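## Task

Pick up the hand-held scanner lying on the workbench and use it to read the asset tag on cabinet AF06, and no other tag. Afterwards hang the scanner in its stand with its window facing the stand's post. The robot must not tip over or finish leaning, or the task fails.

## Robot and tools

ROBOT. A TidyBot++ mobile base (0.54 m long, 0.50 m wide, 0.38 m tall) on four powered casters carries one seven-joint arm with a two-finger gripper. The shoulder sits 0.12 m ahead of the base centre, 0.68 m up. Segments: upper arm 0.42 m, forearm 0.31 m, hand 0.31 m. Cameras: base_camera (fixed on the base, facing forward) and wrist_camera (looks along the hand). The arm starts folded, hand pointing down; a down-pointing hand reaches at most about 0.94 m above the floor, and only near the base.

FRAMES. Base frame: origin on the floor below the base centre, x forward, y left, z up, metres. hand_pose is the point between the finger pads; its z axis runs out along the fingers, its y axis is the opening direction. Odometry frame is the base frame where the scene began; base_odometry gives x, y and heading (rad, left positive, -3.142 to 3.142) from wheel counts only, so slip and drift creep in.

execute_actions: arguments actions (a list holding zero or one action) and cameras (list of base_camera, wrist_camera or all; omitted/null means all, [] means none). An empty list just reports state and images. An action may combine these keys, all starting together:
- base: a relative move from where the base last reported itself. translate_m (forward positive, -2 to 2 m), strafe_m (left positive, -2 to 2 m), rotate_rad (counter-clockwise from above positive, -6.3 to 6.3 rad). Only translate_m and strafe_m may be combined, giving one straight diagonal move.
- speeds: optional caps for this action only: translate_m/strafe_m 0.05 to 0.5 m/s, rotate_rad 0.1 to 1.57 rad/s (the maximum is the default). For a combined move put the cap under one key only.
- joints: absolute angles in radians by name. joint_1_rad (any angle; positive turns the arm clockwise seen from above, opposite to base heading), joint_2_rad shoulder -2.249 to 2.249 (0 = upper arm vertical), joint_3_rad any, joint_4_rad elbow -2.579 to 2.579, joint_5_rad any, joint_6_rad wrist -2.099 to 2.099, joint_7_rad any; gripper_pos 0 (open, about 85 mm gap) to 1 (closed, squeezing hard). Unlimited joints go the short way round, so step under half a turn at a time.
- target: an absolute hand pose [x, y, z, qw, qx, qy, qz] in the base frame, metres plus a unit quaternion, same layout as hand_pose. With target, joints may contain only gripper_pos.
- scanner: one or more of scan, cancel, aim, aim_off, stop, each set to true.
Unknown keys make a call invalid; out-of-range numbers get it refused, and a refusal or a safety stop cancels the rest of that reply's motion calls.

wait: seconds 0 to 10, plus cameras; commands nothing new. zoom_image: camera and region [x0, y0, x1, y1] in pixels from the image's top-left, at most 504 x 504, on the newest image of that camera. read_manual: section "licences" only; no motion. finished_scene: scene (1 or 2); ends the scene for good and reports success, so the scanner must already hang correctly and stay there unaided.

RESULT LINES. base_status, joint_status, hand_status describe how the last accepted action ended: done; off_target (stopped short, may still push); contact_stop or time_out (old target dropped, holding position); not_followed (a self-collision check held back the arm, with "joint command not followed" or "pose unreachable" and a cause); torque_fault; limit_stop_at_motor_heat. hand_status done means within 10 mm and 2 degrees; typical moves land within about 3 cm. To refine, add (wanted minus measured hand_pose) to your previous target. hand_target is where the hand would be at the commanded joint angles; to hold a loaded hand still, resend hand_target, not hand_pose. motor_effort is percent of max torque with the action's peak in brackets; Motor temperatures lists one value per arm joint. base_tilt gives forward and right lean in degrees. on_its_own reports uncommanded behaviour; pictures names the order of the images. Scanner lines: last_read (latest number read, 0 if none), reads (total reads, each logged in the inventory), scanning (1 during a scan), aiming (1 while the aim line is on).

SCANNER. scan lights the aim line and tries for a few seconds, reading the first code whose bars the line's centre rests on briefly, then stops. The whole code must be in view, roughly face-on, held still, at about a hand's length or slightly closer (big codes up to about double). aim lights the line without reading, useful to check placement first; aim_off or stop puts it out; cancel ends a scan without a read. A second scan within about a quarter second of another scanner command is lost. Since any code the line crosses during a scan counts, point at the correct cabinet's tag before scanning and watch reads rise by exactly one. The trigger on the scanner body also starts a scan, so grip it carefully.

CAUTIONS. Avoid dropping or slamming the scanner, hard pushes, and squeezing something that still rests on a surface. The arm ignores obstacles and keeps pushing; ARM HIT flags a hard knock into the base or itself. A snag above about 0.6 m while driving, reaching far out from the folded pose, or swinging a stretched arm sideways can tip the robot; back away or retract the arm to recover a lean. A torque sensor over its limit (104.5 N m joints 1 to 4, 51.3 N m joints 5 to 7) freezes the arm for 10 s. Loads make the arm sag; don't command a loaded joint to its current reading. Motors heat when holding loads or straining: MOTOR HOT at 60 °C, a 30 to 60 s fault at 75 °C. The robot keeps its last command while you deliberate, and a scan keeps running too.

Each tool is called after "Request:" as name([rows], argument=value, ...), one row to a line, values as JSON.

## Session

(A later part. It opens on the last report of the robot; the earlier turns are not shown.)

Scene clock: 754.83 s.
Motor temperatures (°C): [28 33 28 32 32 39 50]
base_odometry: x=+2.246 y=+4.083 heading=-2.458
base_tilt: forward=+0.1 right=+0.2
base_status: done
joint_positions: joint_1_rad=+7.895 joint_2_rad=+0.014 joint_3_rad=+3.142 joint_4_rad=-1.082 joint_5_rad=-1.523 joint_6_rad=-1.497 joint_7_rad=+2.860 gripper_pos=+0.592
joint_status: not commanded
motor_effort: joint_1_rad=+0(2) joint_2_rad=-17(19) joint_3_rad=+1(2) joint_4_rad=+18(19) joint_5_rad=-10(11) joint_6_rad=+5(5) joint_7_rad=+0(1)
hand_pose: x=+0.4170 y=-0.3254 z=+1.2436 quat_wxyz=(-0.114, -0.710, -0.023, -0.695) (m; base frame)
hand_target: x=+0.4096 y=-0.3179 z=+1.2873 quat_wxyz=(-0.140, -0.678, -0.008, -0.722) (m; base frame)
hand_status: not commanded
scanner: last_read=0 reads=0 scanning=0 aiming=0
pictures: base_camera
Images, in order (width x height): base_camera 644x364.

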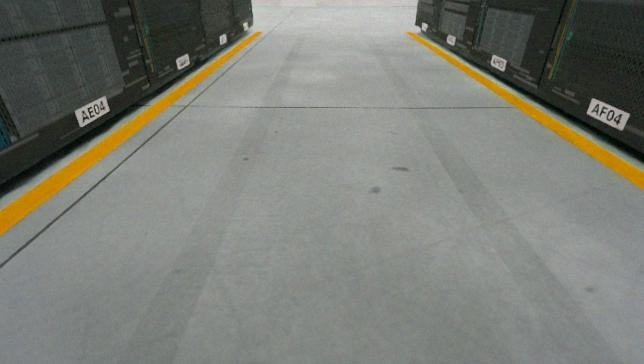

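Request:
execute_actions([
  {"base": {"translate_m": -0.72}, "joints": {"joint_1_rad": 7.765, "joint_4_rad": -1.605, "joint_7_rad": 3.21}},
], cameras=["wrist_camera", "base_camera"])

Scene clock: 810.70 s.
Motor temperatures (°C): [28 33 28 32 33 39 50]
base_odometry: x=+2.804 y=+4.538 heading=-2.458
base_tilt: forward=+0.1 right=+0.1
base_status: done
joint_positions: joint_1_rad=+7.792 joint_2_rad=+0.007 joint_3_rad=+3.142 joint_4_rad=-1.591 joint_5_rad=-1.525 joint_6_rad=-1.497 joint_7_rad=+3.168 gripper_pos=+0.592
joint_status: all done
motor_effort: joint_1_rad=+0(2) joint_2_rad=-19(20) joint_3_rad=+1(2) joint_4_rad=+20(22) joint_5_rad=-11(12) joint_6_rad=-1(5) joint_7_rad=+0(1)
hand_pose: x=+0.4505 y=-0.3199 z=+1.0798 quat_wxyz=(-0.005, -0.724, +0.003, -0.690) (m; base frame)
hand_target: x=+0.4585 y=-0.3218 z=+1.1006 quat_wxyz=(-0.038, -0.705, +0.001, -0.709) (m; base frame)
hand_status: not commanded
scanner: last_read=0 reads=0 scanning=0 aiming=0
pictures: base_camera, wrist_camera
Images, in order (width x height): base_camera 644x364, wrist_camera 644x476.

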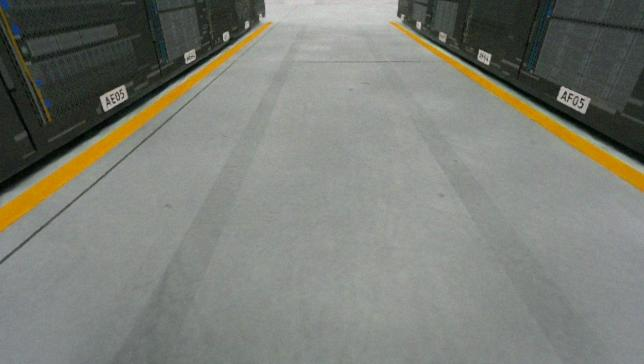

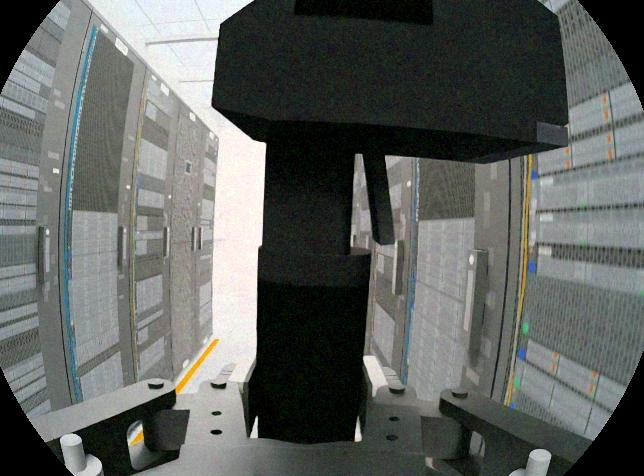

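Request:
execute_actions(actions=[], cameras=["base_camera", "wrist_camera"])

Scene clock: 837.40 s.
Motor temperatures (°C): [28 33 28 32 33 39 50]
base_odometry: x=+2.804 y=+4.538 heading=-2.458
base_tilt: forward=+0.1 right=+0.2
base_status: done
joint_positions: joint_1_rad=+7.792 joint_2_rad=+0.007 joint_3_rad=+3.142 joint_4_rad=-1.591 joint_5_rad=-1.525 joint_6_rad=-1.497 joint_7_rad=+3.168 gripper_pos=+0.592
joint_status: all done
motor_effort: joint_1_rad=+0(2) joint_2_rad=-18(20) joint_3_rad=+0(2) joint_4_rad=+21(22) joint_5_rad=-11(12) joint_6_rad=+0(5) joint_7_rad=+0(1)
hand_pose: x=+0.4505 y=-0.3199 z=+1.0798 quat_wxyz=(-0.005, -0.724, +0.003, -0.690) (m; base frame)
hand_target: x=+0.4585 y=-0.3218 z=+1.1006 quat_wxyz=(-0.038, -0.705, +0.001, -0.709) (m; base frame)
hand_status: not commanded
scanner: last_read=0 reads=0 scanning=0 aiming=0
pictures: base_camera, wrist_camera
Images, in order (width x height): base_camera 644x364, wrist_camera 644x476.

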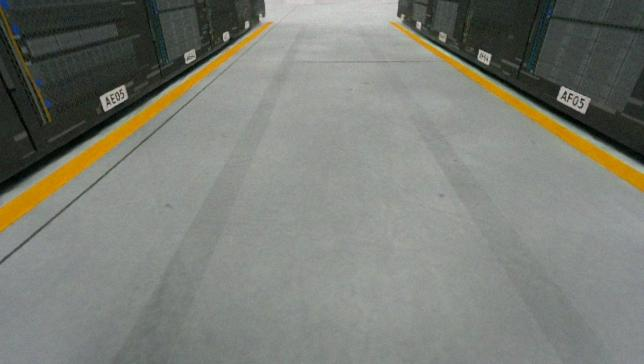

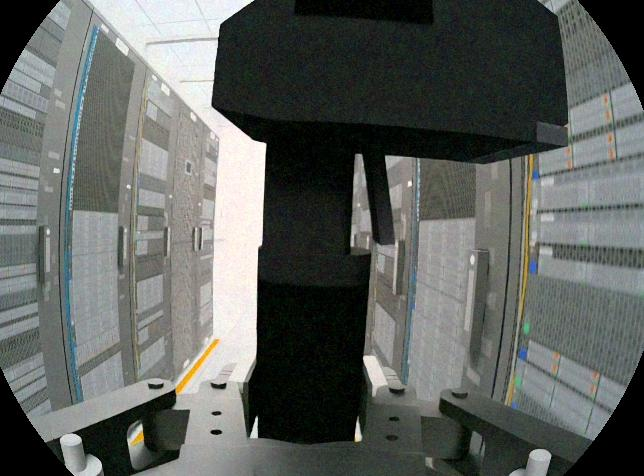

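Request:
zoom_image(camera="wrist_camera", region=[370, 100, 630, 360])

Request:
zoom_image(camera="base_camera", region=[400, 0, 644, 150])

Scaled by 1.938.

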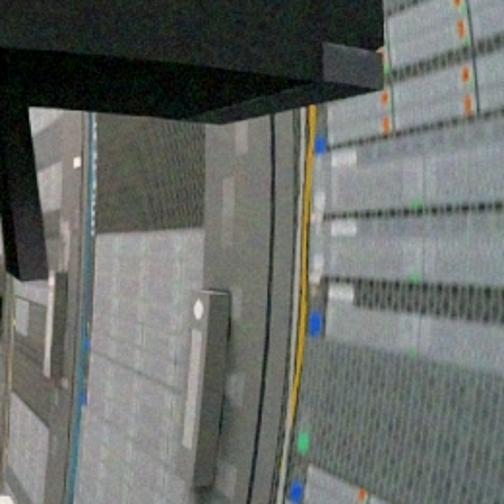

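Scaled by 2.066.

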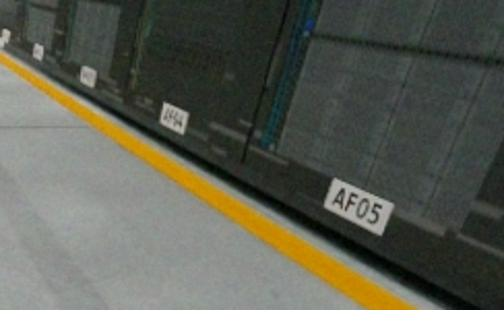

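Request:
zoom_image(camera="wrist_camera", region=[450, 150, 570, 270])

Request:
zoom_image(camera="wrist_camera", region=[450, 250, 570, 370])

Scaled by 4.200.

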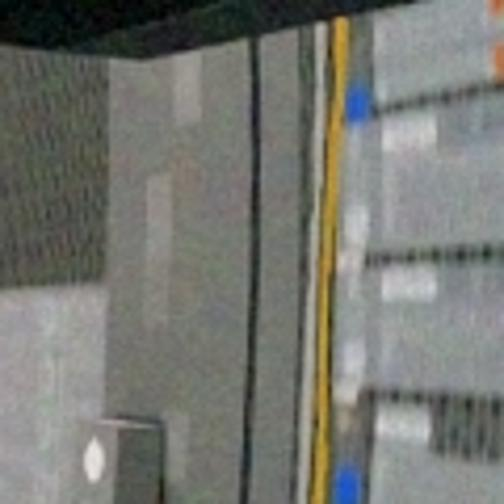

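Scaled by 4.200.

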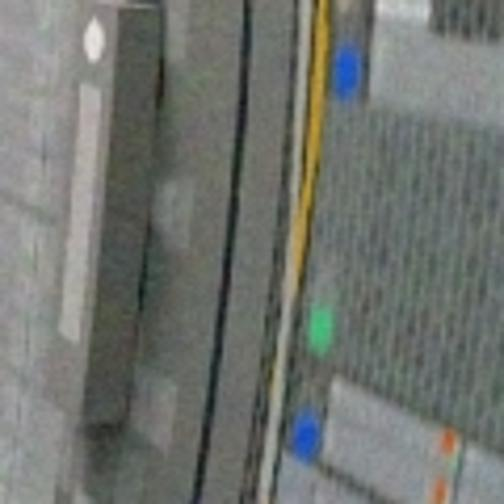

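Request:
execute_actions([
  {"base": {"translate_m": -0.55}},
], cameras=["base_camera", "wrist_camera"])

Request:
zoom_image(camera="wrist_camera", region=[400, 130, 560, 290])

Scene clock: 871.70 s.
Motor temperatures (°C): [28 33 28 32 33 39 50]
base_odometry: x=+3.231 y=+4.885 heading=-2.458
base_tilt: forward=+0.1 right=+0.2
base_status: done
joint_positions: joint_1_rad=+7.787 joint_2_rad=+0.006 joint_3_rad=+3.142 joint_4_rad=-1.591 joint_5_rad=-1.525 joint_6_rad=-1.496 joint_7_rad=+3.168 gripper_pos=+0.592
joint_status: not commanded
motor_effort: joint_1_rad=+0(2) joint_2_rad=-18(20) joint_3_rad=+1(2) joint_4_rad=+19(21) joint_5_rad=-11(12) joint_6_rad=+0(1) joint_7_rad=+0(0)
hand_pose: x=+0.4522 y=-0.3182 z=+1.0798 quat_wxyz=(-0.003, -0.724, +0.001, -0.690) (m; base frame)
hand_target: x=+0.4585 y=-0.3218 z=+1.1006 quat_wxyz=(-0.038, -0.705, +0.001, -0.709) (m; base frame)
hand_status: not commanded
scanner: last_read=0 reads=0 scanning=0 aiming=0
pictures: base_camera, wrist_camera
Images, in order (width x height): base_camera 644x364, wrist_camera 644x476.

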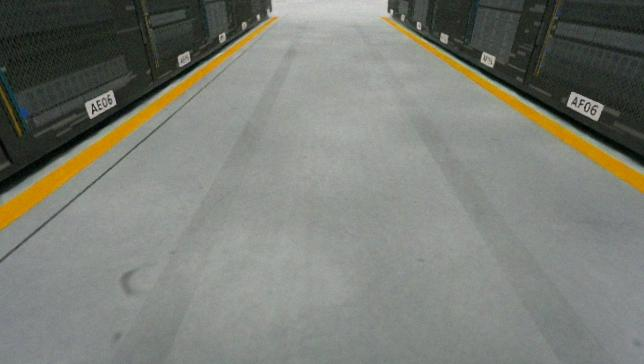

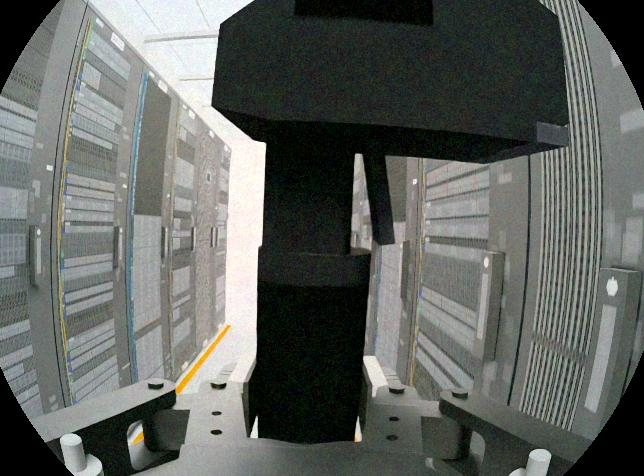

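Scaled by 3.150.

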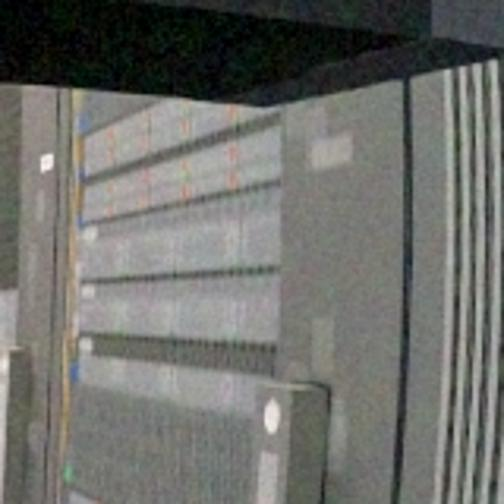

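Request:
zoom_image(camera="wrist_camera", region=[480, 150, 540, 210])

Request:
zoom_image(camera="wrist_camera", region=[400, 150, 440, 190])

Request:
zoom_image(camera="wrist_camera", region=[560, 130, 644, 260])

Scaled by 8.400.

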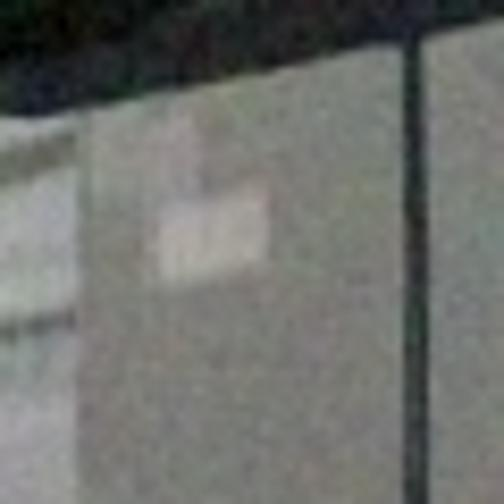

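Scaled by 12.600.

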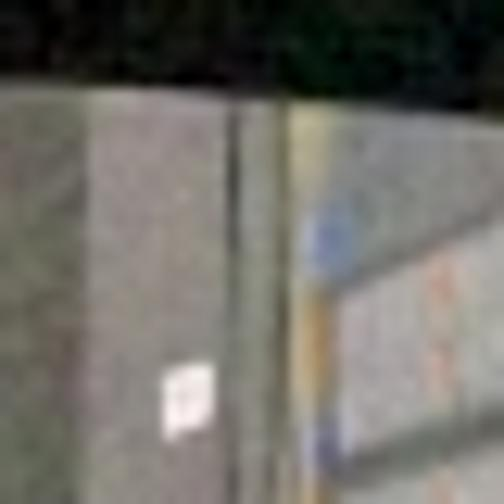

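Scaled by 3.877.

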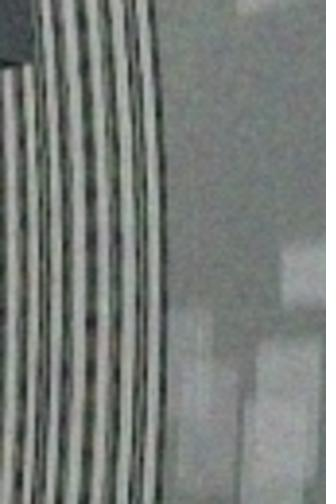

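Request:
execute_actions([
  {"base": {"translate_m": 0.40, "strafe_m": -0.14}, "scanner": {"aim": true}, "speeds": {"translate_m": 0.4}},
], cameras=["base_camera", "wrist_camera"])

Request:
zoom_image(camera="wrist_camera", region=[500, 60, 644, 260])

Scene clock: 938.53 s.
Motor temperatures (°C): [28 33 28 32 33 39 50]
base_odometry: x=+2.832 y=+4.742 heading=-2.458
base_tilt: forward=+0.1 right=+0.2
base_status: done
joint_positions: joint_1_rad=+7.786 joint_2_rad=+0.002 joint_3_rad=+3.142 joint_4_rad=-1.592 joint_5_rad=-1.526 joint_6_rad=-1.495 joint_7_rad=+3.169 gripper_pos=+0.592
joint_status: not commanded
motor_effort: joint_1_rad=+0(2) joint_2_rad=-18(20) joint_3_rad=+1(3) joint_4_rad=+20(21) joint_5_rad=-11(11) joint_6_rad=+0(1) joint_7_rad=+0(0)
hand_pose: x=+0.4524 y=-0.3164 z=+1.0811 quat_wxyz=(-0.005, -0.723, +0.000, -0.690) (m; base frame)
hand_target: x=+0.4585 y=-0.3218 z=+1.1006 quat_wxyz=(-0.038, -0.705, +0.001, -0.709) (m; base frame)
hand_status: not commanded
scanner: last_read=0 reads=0 scanning=0 aiming=1
pictures: base_camera, wrist_camera
Images, in order (width x height): base_camera 644x364, wrist_camera 644x476.

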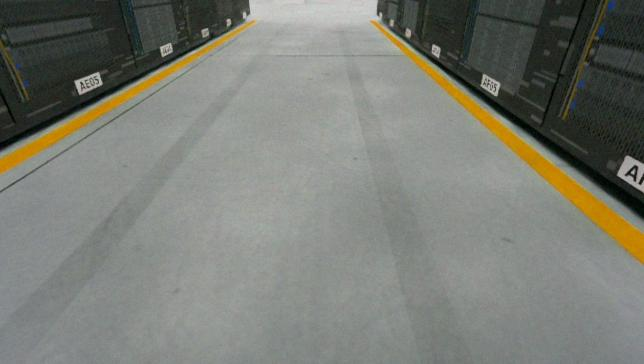

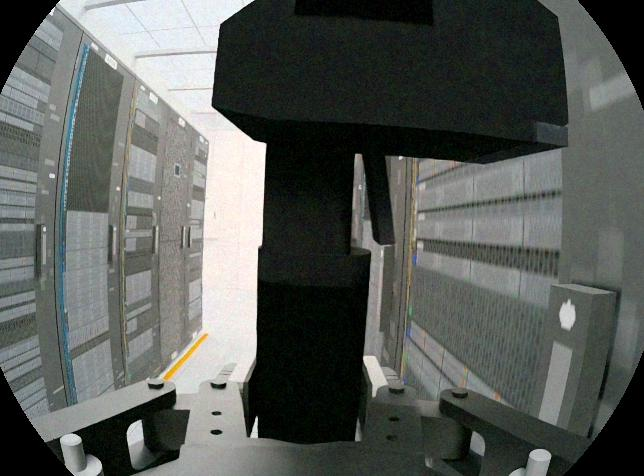

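Scaled by 2.520.

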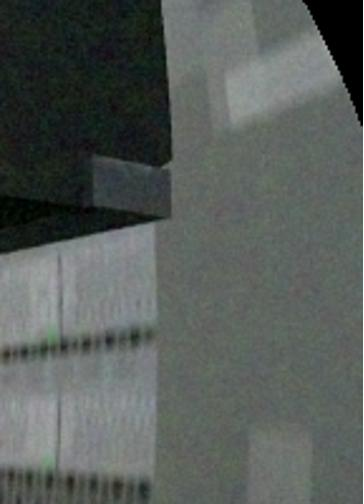

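Request:
zoom_image(camera="wrist_camera", region=[570, 40, 644, 130])

Request:
zoom_image(camera="wrist_camera", region=[380, 140, 570, 400])

Scaled by 5.600.

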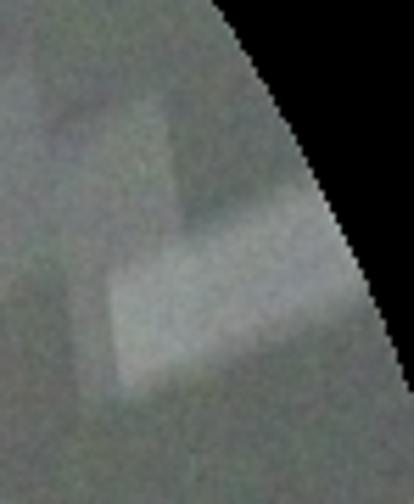

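Scaled by 1.938.

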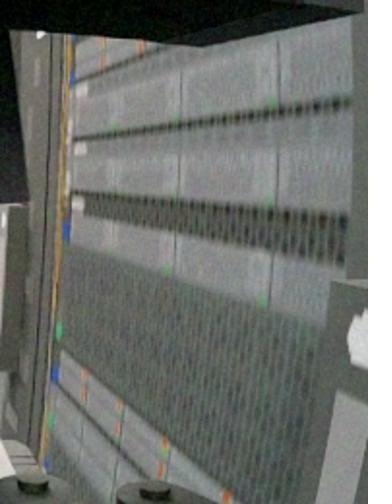

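Request:
execute_actions([
  {"base": {"translate_m": -0.27}, "joints": {"joint_4_rad": -0.88, "joint_7_rad": 2.42}, "scanner": {"aim_off": true}},
], cameras=["wrist_camera"])

Request:
zoom_image(camera="wrist_camera", region=[400, 120, 640, 360])

Scene clock: 973.87 s.
Motor temperatures (°C): [28 33 28 32 33 39 50]
base_odometry: x=+3.041 y=+4.912 heading=-2.458
base_tilt: forward=+0.1 right=+0.1
base_status: done
joint_positions: joint_1_rad=+7.784 joint_2_rad=+0.001 joint_3_rad=+3.142 joint_4_rad=-0.904 joint_5_rad=-1.529 joint_6_rad=-1.495 joint_7_rad=+2.462 gripper_pos=+0.592
joint_status: all done
motor_effort: joint_1_rad=+0(3) joint_2_rad=-15(21) joint_3_rad=+1(3) joint_4_rad=+16(22) joint_5_rad=-9(12) joint_6_rad=+7(7) joint_7_rad=+0(1)
hand_pose: x=+0.4485 y=-0.2519 z=+1.3013 quat_wxyz=(-0.001, -0.702, +0.010, -0.712) (m; base frame)
hand_target: x=+0.4504 y=-0.2330 z=+1.3395 quat_wxyz=(+0.001, -0.670, +0.010, -0.742) (m; base frame)
hand_status: not commanded
scanner: last_read=0 reads=0 scanning=0 aiming=0
pictures: wrist_camera
Images, in order (width x height): wrist_camera 644x476.

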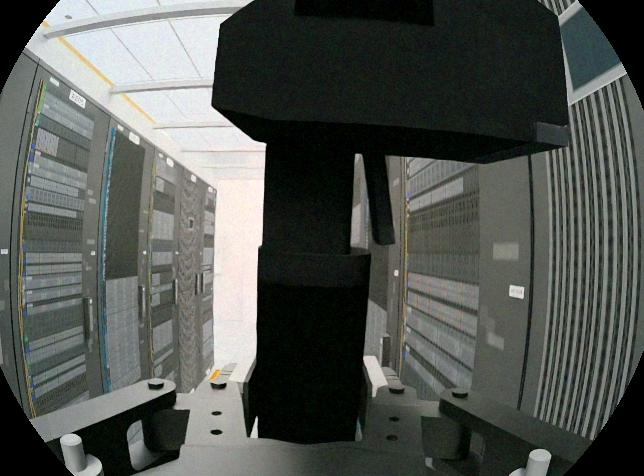

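Scaled by 2.100.

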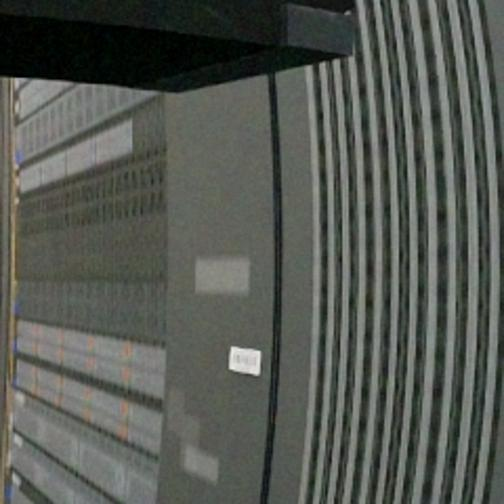

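Request:
zoom_image(camera="wrist_camera", region=[495, 270, 540, 315])

Request:
zoom_image(camera="wrist_camera", region=[385, 255, 410, 290])

Scaled by 11.200.

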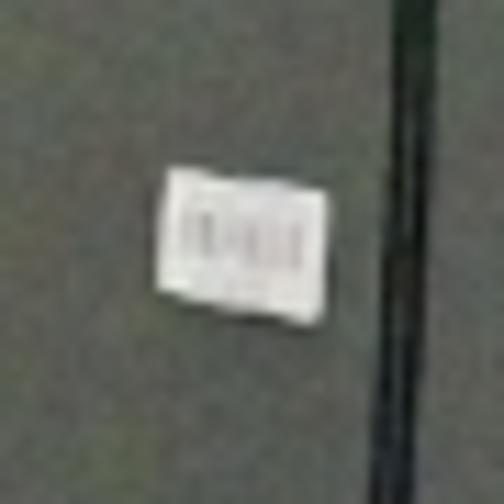

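Scaled by 14.400.

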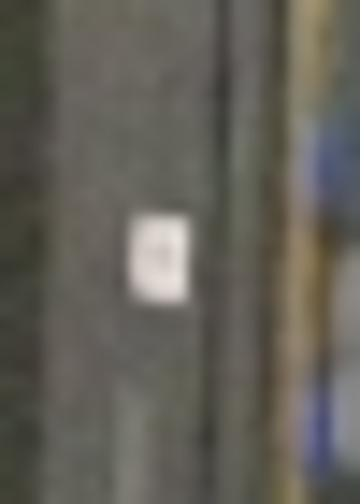

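Request:
execute_actions([
  {"base": {"translate_m": 0.237, "strafe_m": -0.02}, "joints": {"joint_4_rad": -1.357, "joint_7_rad": 2.946}, "scanner": {"aim": true}},
], cameras=["wrist_camera"])

Request:
zoom_image(camera="wrist_camera", region=[560, 40, 644, 160])

Scene clock: 1035.10 s.
Motor temperatures (°C): [28 33 28 32 33 39 50]
base_odometry: x=+2.844 y=+4.778 heading=-2.458
base_tilt: forward=+0.1 right=+0.2
base_status: done
joint_positions: joint_1_rad=+7.781 joint_2_rad=-0.004 joint_3_rad=+3.141 joint_4_rad=-1.343 joint_5_rad=-1.531 joint_6_rad=-1.494 joint_7_rad=+2.902 gripper_pos=+0.592
joint_status: all done
motor_effort: joint_1_rad=+0(2) joint_2_rad=-17(20) joint_3_rad=+0(3) joint_4_rad=+19(21) joint_5_rad=-11(11) joint_6_rad=+3(7) joint_7_rad=+0(1)
hand_pose: x=+0.4535 y=-0.3067 z=+1.1685 quat_wxyz=(-0.002, -0.714, +0.006, -0.700) (m; base frame)
hand_target: x=+0.4575 y=-0.3113 z=+1.1889 quat_wxyz=(-0.030, -0.692, +0.005, -0.721) (m; base frame)
hand_status: not commanded
scanner: last_read=0 reads=0 scanning=0 aiming=1
pictures: wrist_camera
Images, in order (width x height): wrist_camera 644x476.

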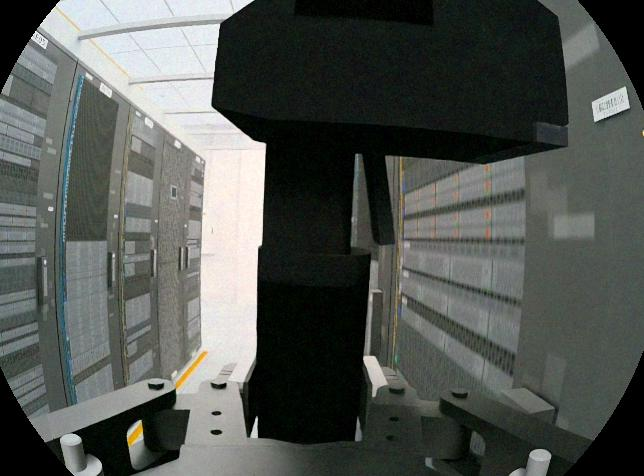

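Scaled by 4.200.

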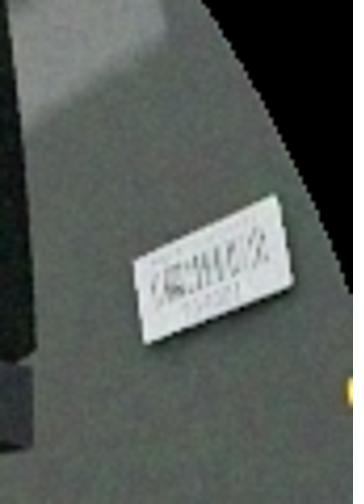

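Request:
execute_actions([
  {"base": {"translate_m": 0.035, "strafe_m": -0.03}, "joints": {"joint_4_rad": -1.248, "joint_7_rad": 2.788}, "scanner": {"aim": true}},
], cameras=["wrist_camera"])

Request:
zoom_image(camera="wrist_camera", region=[560, 40, 644, 160])

Scene clock: 1064.33 s.
Motor temperatures (°C): [28 33 28 32 33 39 50]
base_odometry: x=+2.798 y=+4.779 heading=-2.458
base_tilt: forward=+0.1 right=+0.2
base_status: done
joint_positions: joint_1_rad=+7.781 joint_2_rad=-0.004 joint_3_rad=+3.141 joint_4_rad=-1.271 joint_5_rad=-1.532 joint_6_rad=-1.493 joint_7_rad=+2.822 gripper_pos=+0.592
joint_status: all done
motor_effort: joint_1_rad=+0(2) joint_2_rad=-17(22) joint_3_rad=+0(2) joint_4_rad=+19(21) joint_5_rad=-10(12) joint_6_rad=+3(4) joint_7_rad=+0(1)
hand_pose: x=+0.4533 y=-0.3008 z=+1.1927 quat_wxyz=(+0.001, -0.712, +0.009, -0.702) (m; base frame)
hand_target: x=+0.4565 y=-0.2999 z=+1.2263 quat_wxyz=(-0.010, -0.686, +0.020, -0.727) (m; base frame)
hand_status: not commanded
scanner: last_read=0 reads=0 scanning=0 aiming=1
pictures: wrist_camera
Images, in order (width x height): wrist_camera 644x476.

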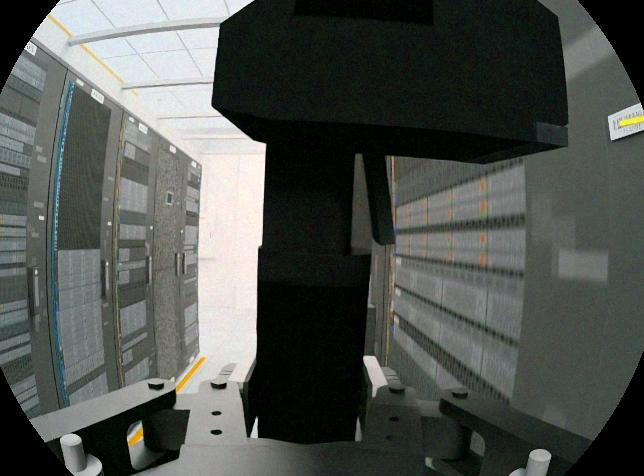

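Scaled by 4.200.

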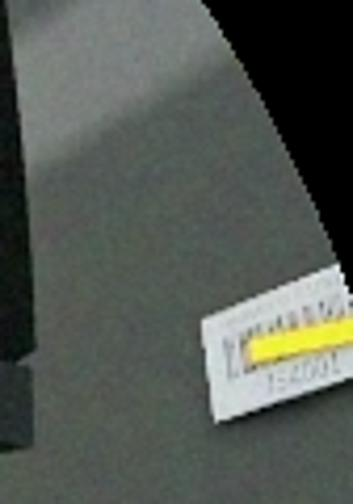

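Request:
zoom_image(camera="wrist_camera", region=[600, 95, 644, 145])

Scaled by 10.080.

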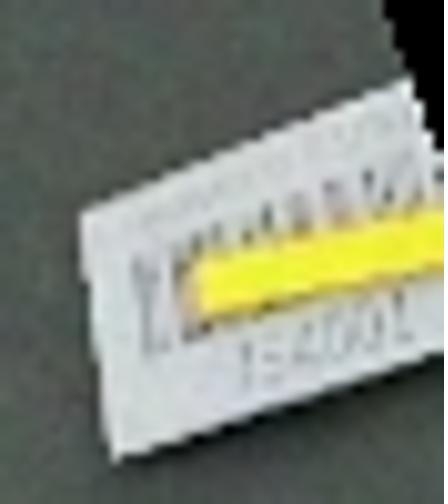

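Request:
execute_actions([
  {"base": {"translate_m": 0.007, "strafe_m": 0.072}, "joints": {"joint_4_rad": -1.239}},
], cameras=[])

Request:
execute_actions([
  {"joints": {"joint_4_rad": -1.232}, "scanner": {"scan": true}},
], cameras=[])

Request:
execute_actions([
  {"joints": {"joint_4_rad": -1.226}},
], cameras=[])

Request:
execute_actions([
  {"joints": {"joint_4_rad": -1.22}},
], cameras=[])

Request:
execute_actions([
  {"joints": {"joint_4_rad": -1.214}},
], cameras=["wrist_camera"])

Scene clock: 1133.80 s.
Motor temperatures (°C): [28 32 28 32 33 39 50]
base_odometry: x=+2.838 y=+4.719 heading=-2.458
base_tilt: forward=+0.1 right=+0.2
base_status: done
joint_positions: joint_1_rad=+7.781 joint_2_rad=-0.012 joint_3_rad=+3.141 joint_4_rad=-1.262 joint_5_rad=-1.532 joint_6_rad=-1.493 joint_7_rad=+2.822 gripper_pos=+0.592
joint_status: all done
motor_effort: joint_1_rad=+0(2) joint_2_rad=-17(22) joint_3_rad=+1(2) joint_4_rad=+19(20) joint_5_rad=-10(11) joint_6_rad=+3(4) joint_7_rad=+0(0)
hand_pose: x=+0.4530 y=-0.2963 z=+1.1980 quat_wxyz=(-0.005, -0.712, +0.003, -0.703) (m; base frame)
hand_target: x=+0.4564 y=-0.2987 z=+1.2294 quat_wxyz=(-0.013, -0.686, +0.017, -0.727) (m; base frame)
hand_status: not commanded
scanner: last_read=0 reads=0 scanning=0 aiming=1
pictures: none
No camera images: "cameras" was empty.

Scene clock: 1134.30 s.
Motor temperatures (°C): [28 32 28 32 33 39 50]
base_odometry: x=+2.838 y=+4.719 heading=-2.458
base_tilt: forward=+0.0 right=+0.2
base_status: not commanded
joint_positions: joint_1_rad=+7.781 joint_2_rad=-0.012 joint_3_rad=+3.141 joint_4_rad=-1.257 joint_5_rad=-1.532 joint_6_rad=-1.493 joint_7_rad=+2.822 gripper_pos=+0.592
joint_status: all done
motor_effort: joint_1_rad=+0(1) joint_2_rad=-17(17) joint_3_rad=+0(2) joint_4_rad=+19(20) joint_5_rad=-11(11) joint_6_rad=+4(4) joint_7_rad=+0(0)
hand_pose: x=+0.4529 y=-0.2958 z=+1.1997 quat_wxyz=(-0.007, -0.711, +0.002, -0.703) (m; base frame)
hand_target: x=+0.4563 y=-0.2978 z=+1.2317 quat_wxyz=(-0.016, -0.686, +0.015, -0.728) (m; base frame)
hand_status: not commanded
scanner: last_read=0 reads=0 scanning=1 aiming=0
pictures: none
No camera images: "cameras" was empty.

Scene clock: 1134.77 s.
Motor temperatures (°C): [28 32 28 32 33 39 50]
base_odometry: x=+2.838 y=+4.719 heading=-2.458
base_tilt: forward=+0.1 right=+0.2
base_status: not commanded
joint_positions: joint_1_rad=+7.781 joint_2_rad=-0.012 joint_3_rad=+3.141 joint_4_rad=-1.251 joint_5_rad=-1.532 joint_6_rad=-1.493 joint_7_rad=+2.822 gripper_pos=+0.592
joint_status: all done
motor_effort: joint_1_rad=+0(0) joint_2_rad=-16(18) joint_3_rad=+1(1) joint_4_rad=+19(20) joint_5_rad=-10(11) joint_6_rad=+3(4) joint_7_rad=+0(0)
hand_pose: x=+0.4529 y=-0.2952 z=+1.2015 quat_wxyz=(-0.009, -0.711, +0.000, -0.703) (m; base frame)
hand_target: x=+0.4562 y=-0.2971 z=+1.2337 quat_wxyz=(-0.018, -0.685, +0.012, -0.728) (m; base frame)
hand_status: not commanded
scanner: last_read=0 reads=0 scanning=1 aiming=0
pictures: none
No camera images: "cameras" was empty.

Scene clock: 1135.27 s.
Motor temperatures (°C): [28 32 28 32 33 39 50]
base_odometry: x=+2.838 y=+4.719 heading=-2.458
base_tilt: forward=+0.0 right=+0.2
base_status: not commanded
joint_positions: joint_1_rad=+7.781 joint_2_rad=-0.012 joint_3_rad=+3.141 joint_4_rad=-1.245 joint_5_rad=-1.532 joint_6_rad=-1.493 joint_7_rad=+2.822 gripper_pos=+0.592
joint_status: all done
motor_effort: joint_1_rad=+0(1) joint_2_rad=-16(17) joint_3_rad=+1(2) joint_4_rad=+19(20) joint_5_rad=-10(11) joint_6_rad=+3(4) joint_7_rad=+0(1)
hand_pose: x=+0.4529 y=-0.2946 z=+1.2034 quat_wxyz=(-0.011, -0.711, -0.002, -0.703) (m; base frame)
hand_target: x=+0.4562 y=-0.2963 z=+1.2357 quat_wxyz=(-0.020, -0.685, +0.010, -0.728) (m; base frame)
hand_status: not commanded
scanner: last_read=0 reads=0 scanning=1 aiming=0
pictures: none
No camera images: "cameras" was empty.

Scene clock: 1135.77 s.
Motor temperatures (°C): [28 32 28 32 33 39 50]
base_odometry: x=+2.838 y=+4.719 heading=-2.458
base_tilt: forward=+0.0 right=+0.1
base_status: not commanded
joint_positions: joint_1_rad=+7.781 joint_2_rad=-0.012 joint_3_rad=+3.141 joint_4_rad=-1.239 joint_5_rad=-1.532 joint_6_rad=-1.493 joint_7_rad=+2.822 gripper_pos=+0.592
joint_status: all done
motor_effort: joint_1_rad=+0(1) joint_2_rad=-17(18) joint_3_rad=+1(1) joint_4_rad=+19(21) joint_5_rad=-10(11) joint_6_rad=+4(4) joint_7_rad=+0(0)
hand_pose: x=+0.4528 y=-0.2940 z=+1.2053 quat_wxyz=(-0.013, -0.711, -0.005, -0.703) (m; base frame)
hand_target: x=+0.4561 y=-0.2955 z=+1.2377 quat_wxyz=(-0.022, -0.685, +0.008, -0.728) (m; base frame)
hand_status: not commanded
scanner: last_read=0 reads=0 scanning=1 aiming=0
pictures: wrist_camera
Images, in order (width x height): wrist_camera 644x476.

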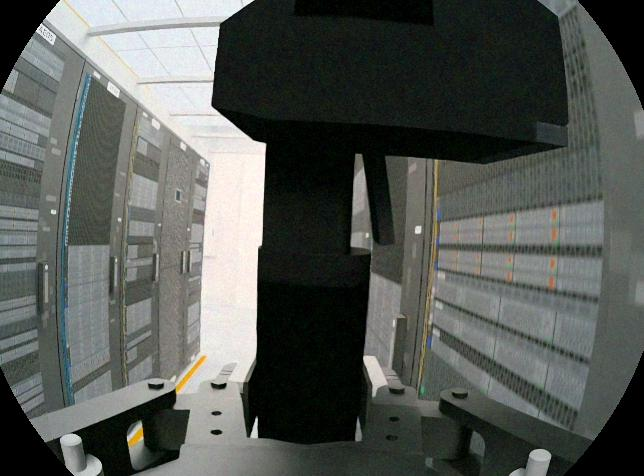

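Request:
execute_actions([
  {"joints": {"joint_7_rad": 2.745}, "scanner": {"scan": true}},
], cameras=[])

Request:
execute_actions([
  {"joints": {"joint_7_rad": 2.735}},
], cameras=[])

Request:
execute_actions([
  {"joints": {"joint_7_rad": 2.725}},
], cameras=[])

Request:
execute_actions([
  {"joints": {"joint_7_rad": 2.715}},
], cameras=[])

Request:
execute_actions([
  {"joints": {"joint_7_rad": 2.705}},
], cameras=["wrist_camera"])

Scene clock: 1157.90 s.
Motor temperatures (°C): [28 32 28 32 33 39 50]
base_odometry: x=+2.838 y=+4.719 heading=-2.458
base_tilt: forward=+0.0 right=+0.2
base_status: not commanded
joint_positions: joint_1_rad=+7.781 joint_2_rad=-0.012 joint_3_rad=+3.141 joint_4_rad=-1.239 joint_5_rad=-1.532 joint_6_rad=-1.493 joint_7_rad=+2.774 gripper_pos=+0.592
joint_status: all done
motor_effort: joint_1_rad=+0(0) joint_2_rad=-17(17) joint_3_rad=+0(1) joint_4_rad=+19(20) joint_5_rad=-10(11) joint_6_rad=+4(4) joint_7_rad=+0(1)
hand_pose: x=+0.4528 y=-0.2940 z=+1.2053 quat_wxyz=(+0.004, -0.711, +0.013, -0.703) (m; base frame)
hand_target: x=+0.4561 y=-0.2955 z=+1.2377 quat_wxyz=(-0.006, -0.684, +0.023, -0.729) (m; base frame)
hand_status: not commanded
scanner: last_read=0 reads=0 scanning=1 aiming=0
pictures: none
No camera images: "cameras" was empty.

Scene clock: 1158.33 s.
Motor temperatures (°C): [28 32 28 32 33 39 50]
base_odometry: x=+2.838 y=+4.719 heading=-2.458
base_tilt: forward=+0.1 right=+0.2
base_status: not commanded
joint_positions: joint_1_rad=+7.781 joint_2_rad=-0.012 joint_3_rad=+3.141 joint_4_rad=-1.239 joint_5_rad=-1.532 joint_6_rad=-1.493 joint_7_rad=+2.765 gripper_pos=+0.592
joint_status: all done
motor_effort: joint_1_rad=+0(0) joint_2_rad=-16(17) joint_3_rad=+1(1) joint_4_rad=+19(20) joint_5_rad=-10(11) joint_6_rad=+4(4) joint_7_rad=+0(1)
hand_pose: x=+0.4528 y=-0.2940 z=+1.2053 quat_wxyz=(+0.007, -0.711, +0.016, -0.703) (m; base frame)
hand_target: x=+0.4561 y=-0.2955 z=+1.2377 quat_wxyz=(-0.003, -0.684, +0.026, -0.729) (m; base frame)
hand_status: not commanded
scanner: last_read=0 reads=0 scanning=1 aiming=0
pictures: none
No camera images: "cameras" was empty.

Scene clock: 1158.77 s.
Motor temperatures (°C): [28 32 28 32 33 39 50]
base_odometry: x=+2.838 y=+4.719 heading=-2.458
base_tilt: forward=+0.1 right=+0.2
base_status: not commanded
joint_positions: joint_1_rad=+7.781 joint_2_rad=-0.012 joint_3_rad=+3.141 joint_4_rad=-1.239 joint_5_rad=-1.532 joint_6_rad=-1.493 joint_7_rad=+2.756 gripper_pos=+0.592
joint_status: all done
motor_effort: joint_1_rad=-1(1) joint_2_rad=-16(17) joint_3_rad=+0(1) joint_4_rad=+20(20) joint_5_rad=-10(11) joint_6_rad=+4(4) joint_7_rad=+0(0)
hand_pose: x=+0.4528 y=-0.2940 z=+1.2053 quat_wxyz=(+0.010, -0.711, +0.019, -0.703) (m; base frame)
hand_target: x=+0.4561 y=-0.2955 z=+1.2377 quat_wxyz=(+0.001, -0.684, +0.030, -0.729) (m; base frame)
hand_status: not commanded
scanner: last_read=0 reads=0 scanning=1 aiming=0
pictures: none
No camera images: "cameras" was empty.

Scene clock: 1159.20 s.
Motor temperatures (°C): [28 32 28 32 33 39 50]
base_odometry: x=+2.838 y=+4.719 heading=-2.458
base_tilt: forward=+0.1 right=+0.2
base_status: not commanded
joint_positions: joint_1_rad=+7.781 joint_2_rad=-0.012 joint_3_rad=+3.141 joint_4_rad=-1.239 joint_5_rad=-1.532 joint_6_rad=-1.493 joint_7_rad=+2.747 gripper_pos=+0.592
joint_status: all done
motor_effort: joint_1_rad=+0(1) joint_2_rad=-17(17) joint_3_rad=+0(1) joint_4_rad=+19(20) joint_5_rad=-11(11) joint_6_rad=+4(4) joint_7_rad=+0(0)
hand_pose: x=+0.4528 y=-0.2940 z=+1.2053 quat_wxyz=(+0.013, -0.711, +0.022, -0.703) (m; base frame)
hand_target: x=+0.4561 y=-0.2955 z=+1.2377 quat_wxyz=(+0.005, -0.684, +0.033, -0.729) (m; base frame)
hand_status: not commanded
scanner: last_read=754001 reads=1 scanning=0 aiming=0
pictures: none
No camera images: "cameras" was empty.

Scene clock: 1159.63 s.
Motor temperatures (°C): [28 32 28 32 33 39 50]
base_odometry: x=+2.838 y=+4.719 heading=-2.458
base_tilt: forward=+0.1 right=+0.2
base_status: not commanded
joint_positions: joint_1_rad=+7.781 joint_2_rad=-0.012 joint_3_rad=+3.141 joint_4_rad=-1.239 joint_5_rad=-1.532 joint_6_rad=-1.493 joint_7_rad=+2.738 gripper_pos=+0.592
joint_status: all done
motor_effort: joint_1_rad=-1(1) joint_2_rad=-17(17) joint_3_rad=+1(1) joint_4_rad=+19(20) joint_5_rad=-10(11) joint_6_rad=+4(4) joint_7_rad=+0(0)
hand_pose: x=+0.4528 y=-0.2940 z=+1.2053 quat_wxyz=(+0.016, -0.710, +0.025, -0.703) (m; base frame)
hand_target: x=+0.4561 y=-0.2955 z=+1.2377 quat_wxyz=(+0.008, -0.684, +0.036, -0.729) (m; base frame)
hand_status: not commanded
scanner: last_read=754001 reads=1 scanning=0 aiming=0
pictures: wrist_camera
Images, in order (width x height): wrist_camera 644x476.

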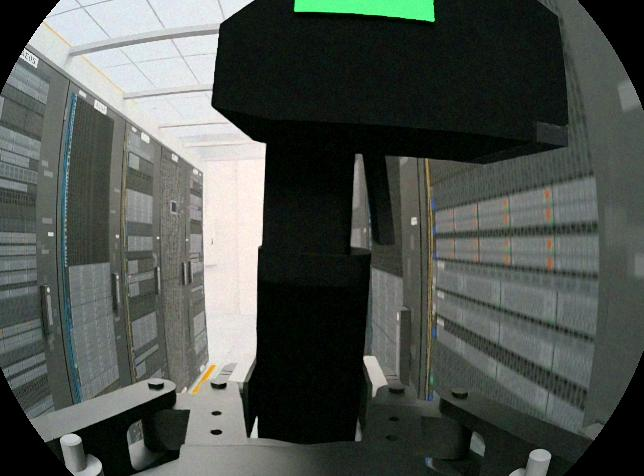

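Request:
execute_actions([
  {"base": {"translate_m": 2.0, "strafe_m": -0.04}, "joints": {"joint_1_rad": 6.20, "joint_7_rad": 2.72}},
], cameras=["base_camera"])

Request:
execute_actions([
  {"base": {"translate_m": 1.98, "strafe_m": -0.05}},
], cameras=["base_camera", "wrist_camera"])

Scene clock: 1218.73 s.
Motor temperatures (°C): [28 32 28 32 33 39 50]
base_odometry: x=+1.263 y=+3.486 heading=-2.458
base_tilt: forward=+0.1 right=+0.2
base_status: done
joint_positions: joint_1_rad=+6.227 joint_2_rad=-0.010 joint_3_rad=+3.141 joint_4_rad=-1.239 joint_5_rad=-1.532 joint_6_rad=-1.493 joint_7_rad=+2.738 gripper_pos=+0.592
joint_status: all done
motor_effort: joint_1_rad=+0(3) joint_2_rad=-17(20) joint_3_rad=+0(3) joint_4_rad=+18(20) joint_5_rad=-10(11) joint_6_rad=+4(4) joint_7_rad=+0(1)
hand_pose: x=+0.4196 y=+0.3285 z=+1.2052 quat_wxyz=(+0.504, -0.525, -0.479, -0.490) (m; base frame)
hand_target: x=+0.4164 y=+0.3354 z=+1.2377 quat_wxyz=(+0.516, -0.507, -0.460, -0.515) (m; base frame)
hand_status: not commanded
scanner: last_read=754001 reads=1 scanning=0 aiming=0
pictures: base_camera
Images, in order (width x height): base_camera 644x364.

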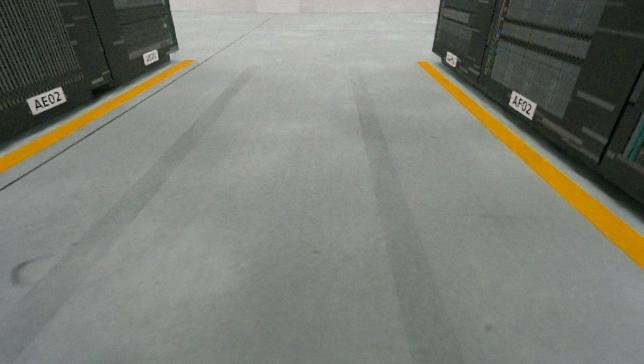

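Scene clock: 1224.07 s.
Motor temperatures (°C): [28 32 28 32 33 39 50]
base_odometry: x=-0.304 y=+2.273 heading=-2.458
base_tilt: forward=+0.1 right=+0.1
base_status: done
joint_positions: joint_1_rad=+6.226 joint_2_rad=-0.011 joint_3_rad=+3.141 joint_4_rad=-1.238 joint_5_rad=-1.532 joint_6_rad=-1.492 joint_7_rad=+2.738 gripper_pos=+0.592
joint_status: not commanded
motor_effort: joint_1_rad=+0(1) joint_2_rad=-16(21) joint_3_rad=+1(2) joint_4_rad=+20(21) joint_5_rad=-10(11) joint_6_rad=+4(4) joint_7_rad=+0(0)
hand_pose: x=+0.4188 y=+0.3289 z=+1.2057 quat_wxyz=(+0.504, -0.524, -0.480, -0.490) (m; base frame)
hand_target: x=+0.4164 y=+0.3354 z=+1.2377 quat_wxyz=(+0.516, -0.507, -0.460, -0.515) (m; base frame)
hand_status: not commanded
scanner: last_read=754001 reads=1 scanning=0 aiming=0
pictures: base_camera, wrist_camera
Images, in order (width x height): base_camera 644x364, wrist_camera 644x476.

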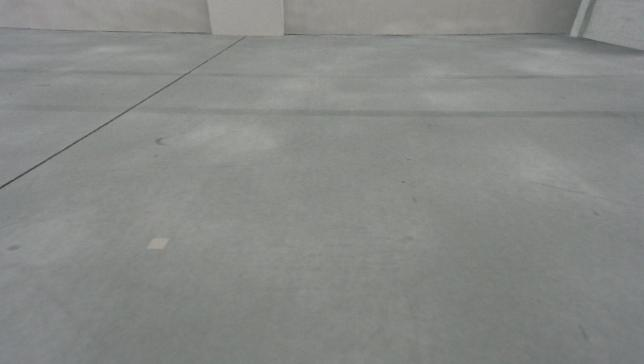

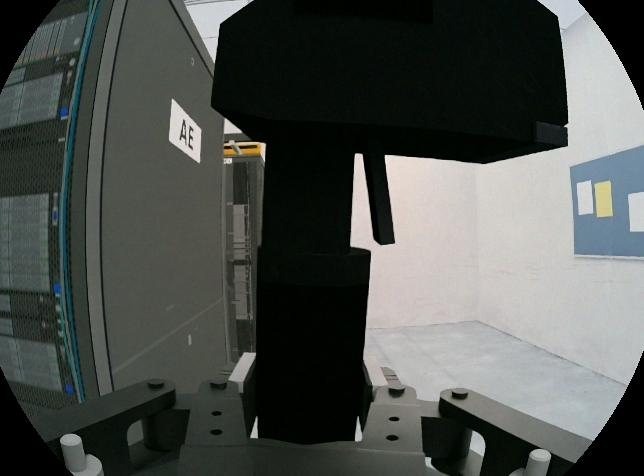

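Request:
execute_actions([
  {"base": {"translate_m": 0.42, "strafe_m": -0.2}},
], cameras=[])

Request:
execute_actions([
  {"base": {"translate_m": 0.75, "strafe_m": -2.0}},
], cameras=["base_camera", "wrist_camera"])

Scene clock: 1244.07 s.
Motor temperatures (°C): [28 32 28 32 33 39 50]
base_odometry: x=-0.755 y=+2.162 heading=-2.457
base_tilt: forward=+0.1 right=+0.1
base_status: done
joint_positions: joint_1_rad=+6.223 joint_2_rad=-0.007 joint_3_rad=+3.142 joint_4_rad=-1.237 joint_5_rad=-1.532 joint_6_rad=-1.492 joint_7_rad=+2.738 gripper_pos=+0.592
joint_status: not commanded
motor_effort: joint_1_rad=+0(2) joint_2_rad=-17(21) joint_3_rad=+0(2) joint_4_rad=+18(20) joint_5_rad=-10(11) joint_6_rad=+4(5) joint_7_rad=+0(0)
hand_pose: x=+0.4203 y=+0.3300 z=+1.2045 quat_wxyz=(+0.506, -0.524, -0.480, -0.489) (m; base frame)
hand_target: x=+0.4164 y=+0.3354 z=+1.2377 quat_wxyz=(+0.516, -0.507, -0.460, -0.515) (m; base frame)
hand_status: not commanded
scanner: last_read=754001 reads=1 scanning=0 aiming=0
pictures: none
No camera images: "cameras" was empty.

Scene clock: 1249.43 s.
Motor temperatures (°C): [28 32 28 32 33 39 50]
base_odometry: x=-2.602 y=+3.236 heading=-2.457
base_tilt: forward=+0.1 right=+0.2
base_status: done
joint_positions: joint_1_rad=+6.219 joint_2_rad=-0.007 joint_3_rad=+3.141 joint_4_rad=-1.237 joint_5_rad=-1.532 joint_6_rad=-1.492 joint_7_rad=+2.738 gripper_pos=+0.592
joint_status: not commanded
motor_effort: joint_1_rad=-1(2) joint_2_rad=-17(18) joint_3_rad=+0(3) joint_4_rad=+18(20) joint_5_rad=-11(11) joint_6_rad=+4(4) joint_7_rad=+0(0)
hand_pose: x=+0.4190 y=+0.3311 z=+1.2045 quat_wxyz=(+0.507, -0.523, -0.481, -0.488) (m; base frame)
hand_target: x=+0.4164 y=+0.3354 z=+1.2377 quat_wxyz=(+0.516, -0.507, -0.460, -0.515) (m; base frame)
hand_status: not commanded
scanner: last_read=754001 reads=1 scanning=0 aiming=0
pictures: base_camera, wrist_camera
Images, in order (width x height): base_camera 644x364, wrist_camera 644x476.

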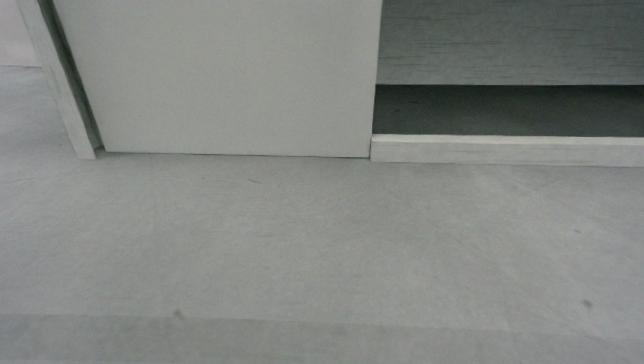

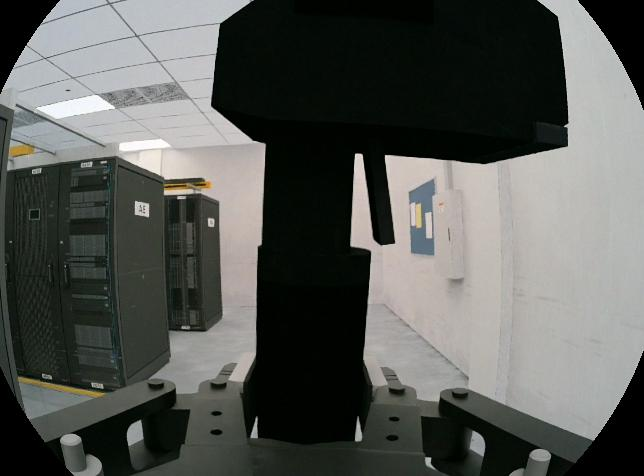

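Request:
execute_actions([
  {"base": {"translate_m": 0.23, "strafe_m": -1.25}, "joints": {"joint_1_rad": 6.573, "joint_4_rad": -1.917, "joint_7_rad": 3.506}},
], cameras=["base_camera", "wrist_camera"])

Scene clock: 1283.57 s.
Motor temperatures (°C): [28 32 28 32 33 39 50]
base_odometry: x=-3.571 y=+4.058 heading=-2.456
base_tilt: forward=+0.1 right=+0.2
base_status: done
joint_positions: joint_1_rad=+6.550 joint_2_rad=-0.007 joint_3_rad=+3.141 joint_4_rad=-1.902 joint_5_rad=-1.532 joint_6_rad=-1.491 joint_7_rad=+3.464 gripper_pos=+0.592
joint_status: all done
motor_effort: joint_1_rad=+0(2) joint_2_rad=-17(19) joint_3_rad=+1(3) joint_4_rad=+20(22) joint_5_rad=-11(12) joint_6_rad=-4(4) joint_7_rad=+0(1)
hand_pose: x=+0.5047 y=+0.2173 z=+0.9833 quat_wxyz=(+0.398, -0.593, -0.424, -0.557) (m; base frame)
hand_target: x=+0.5263 y=+0.2015 z=+0.9903 quat_wxyz=(+0.363, -0.598, -0.401, -0.591) (m; base frame)
hand_status: not commanded
scanner: last_read=754001 reads=1 scanning=0 aiming=0
pictures: base_camera, wrist_camera
Images, in order (width x height): base_camera 644x364, wrist_camera 644x476.

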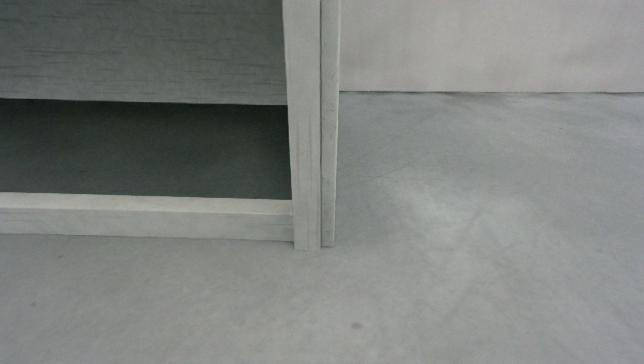

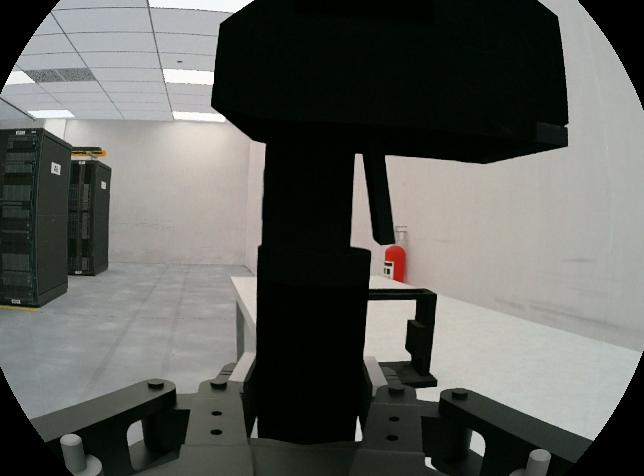

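Request:
zoom_image(camera="wrist_camera", region=[360, 270, 460, 400])

Scaled by 3.877.

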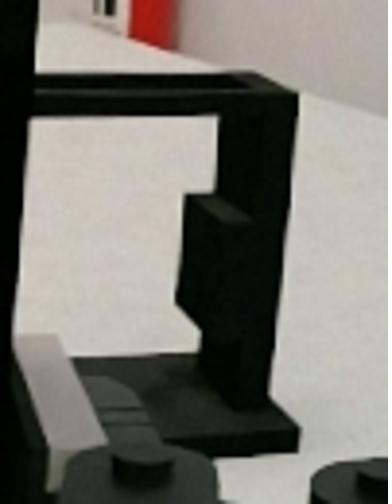

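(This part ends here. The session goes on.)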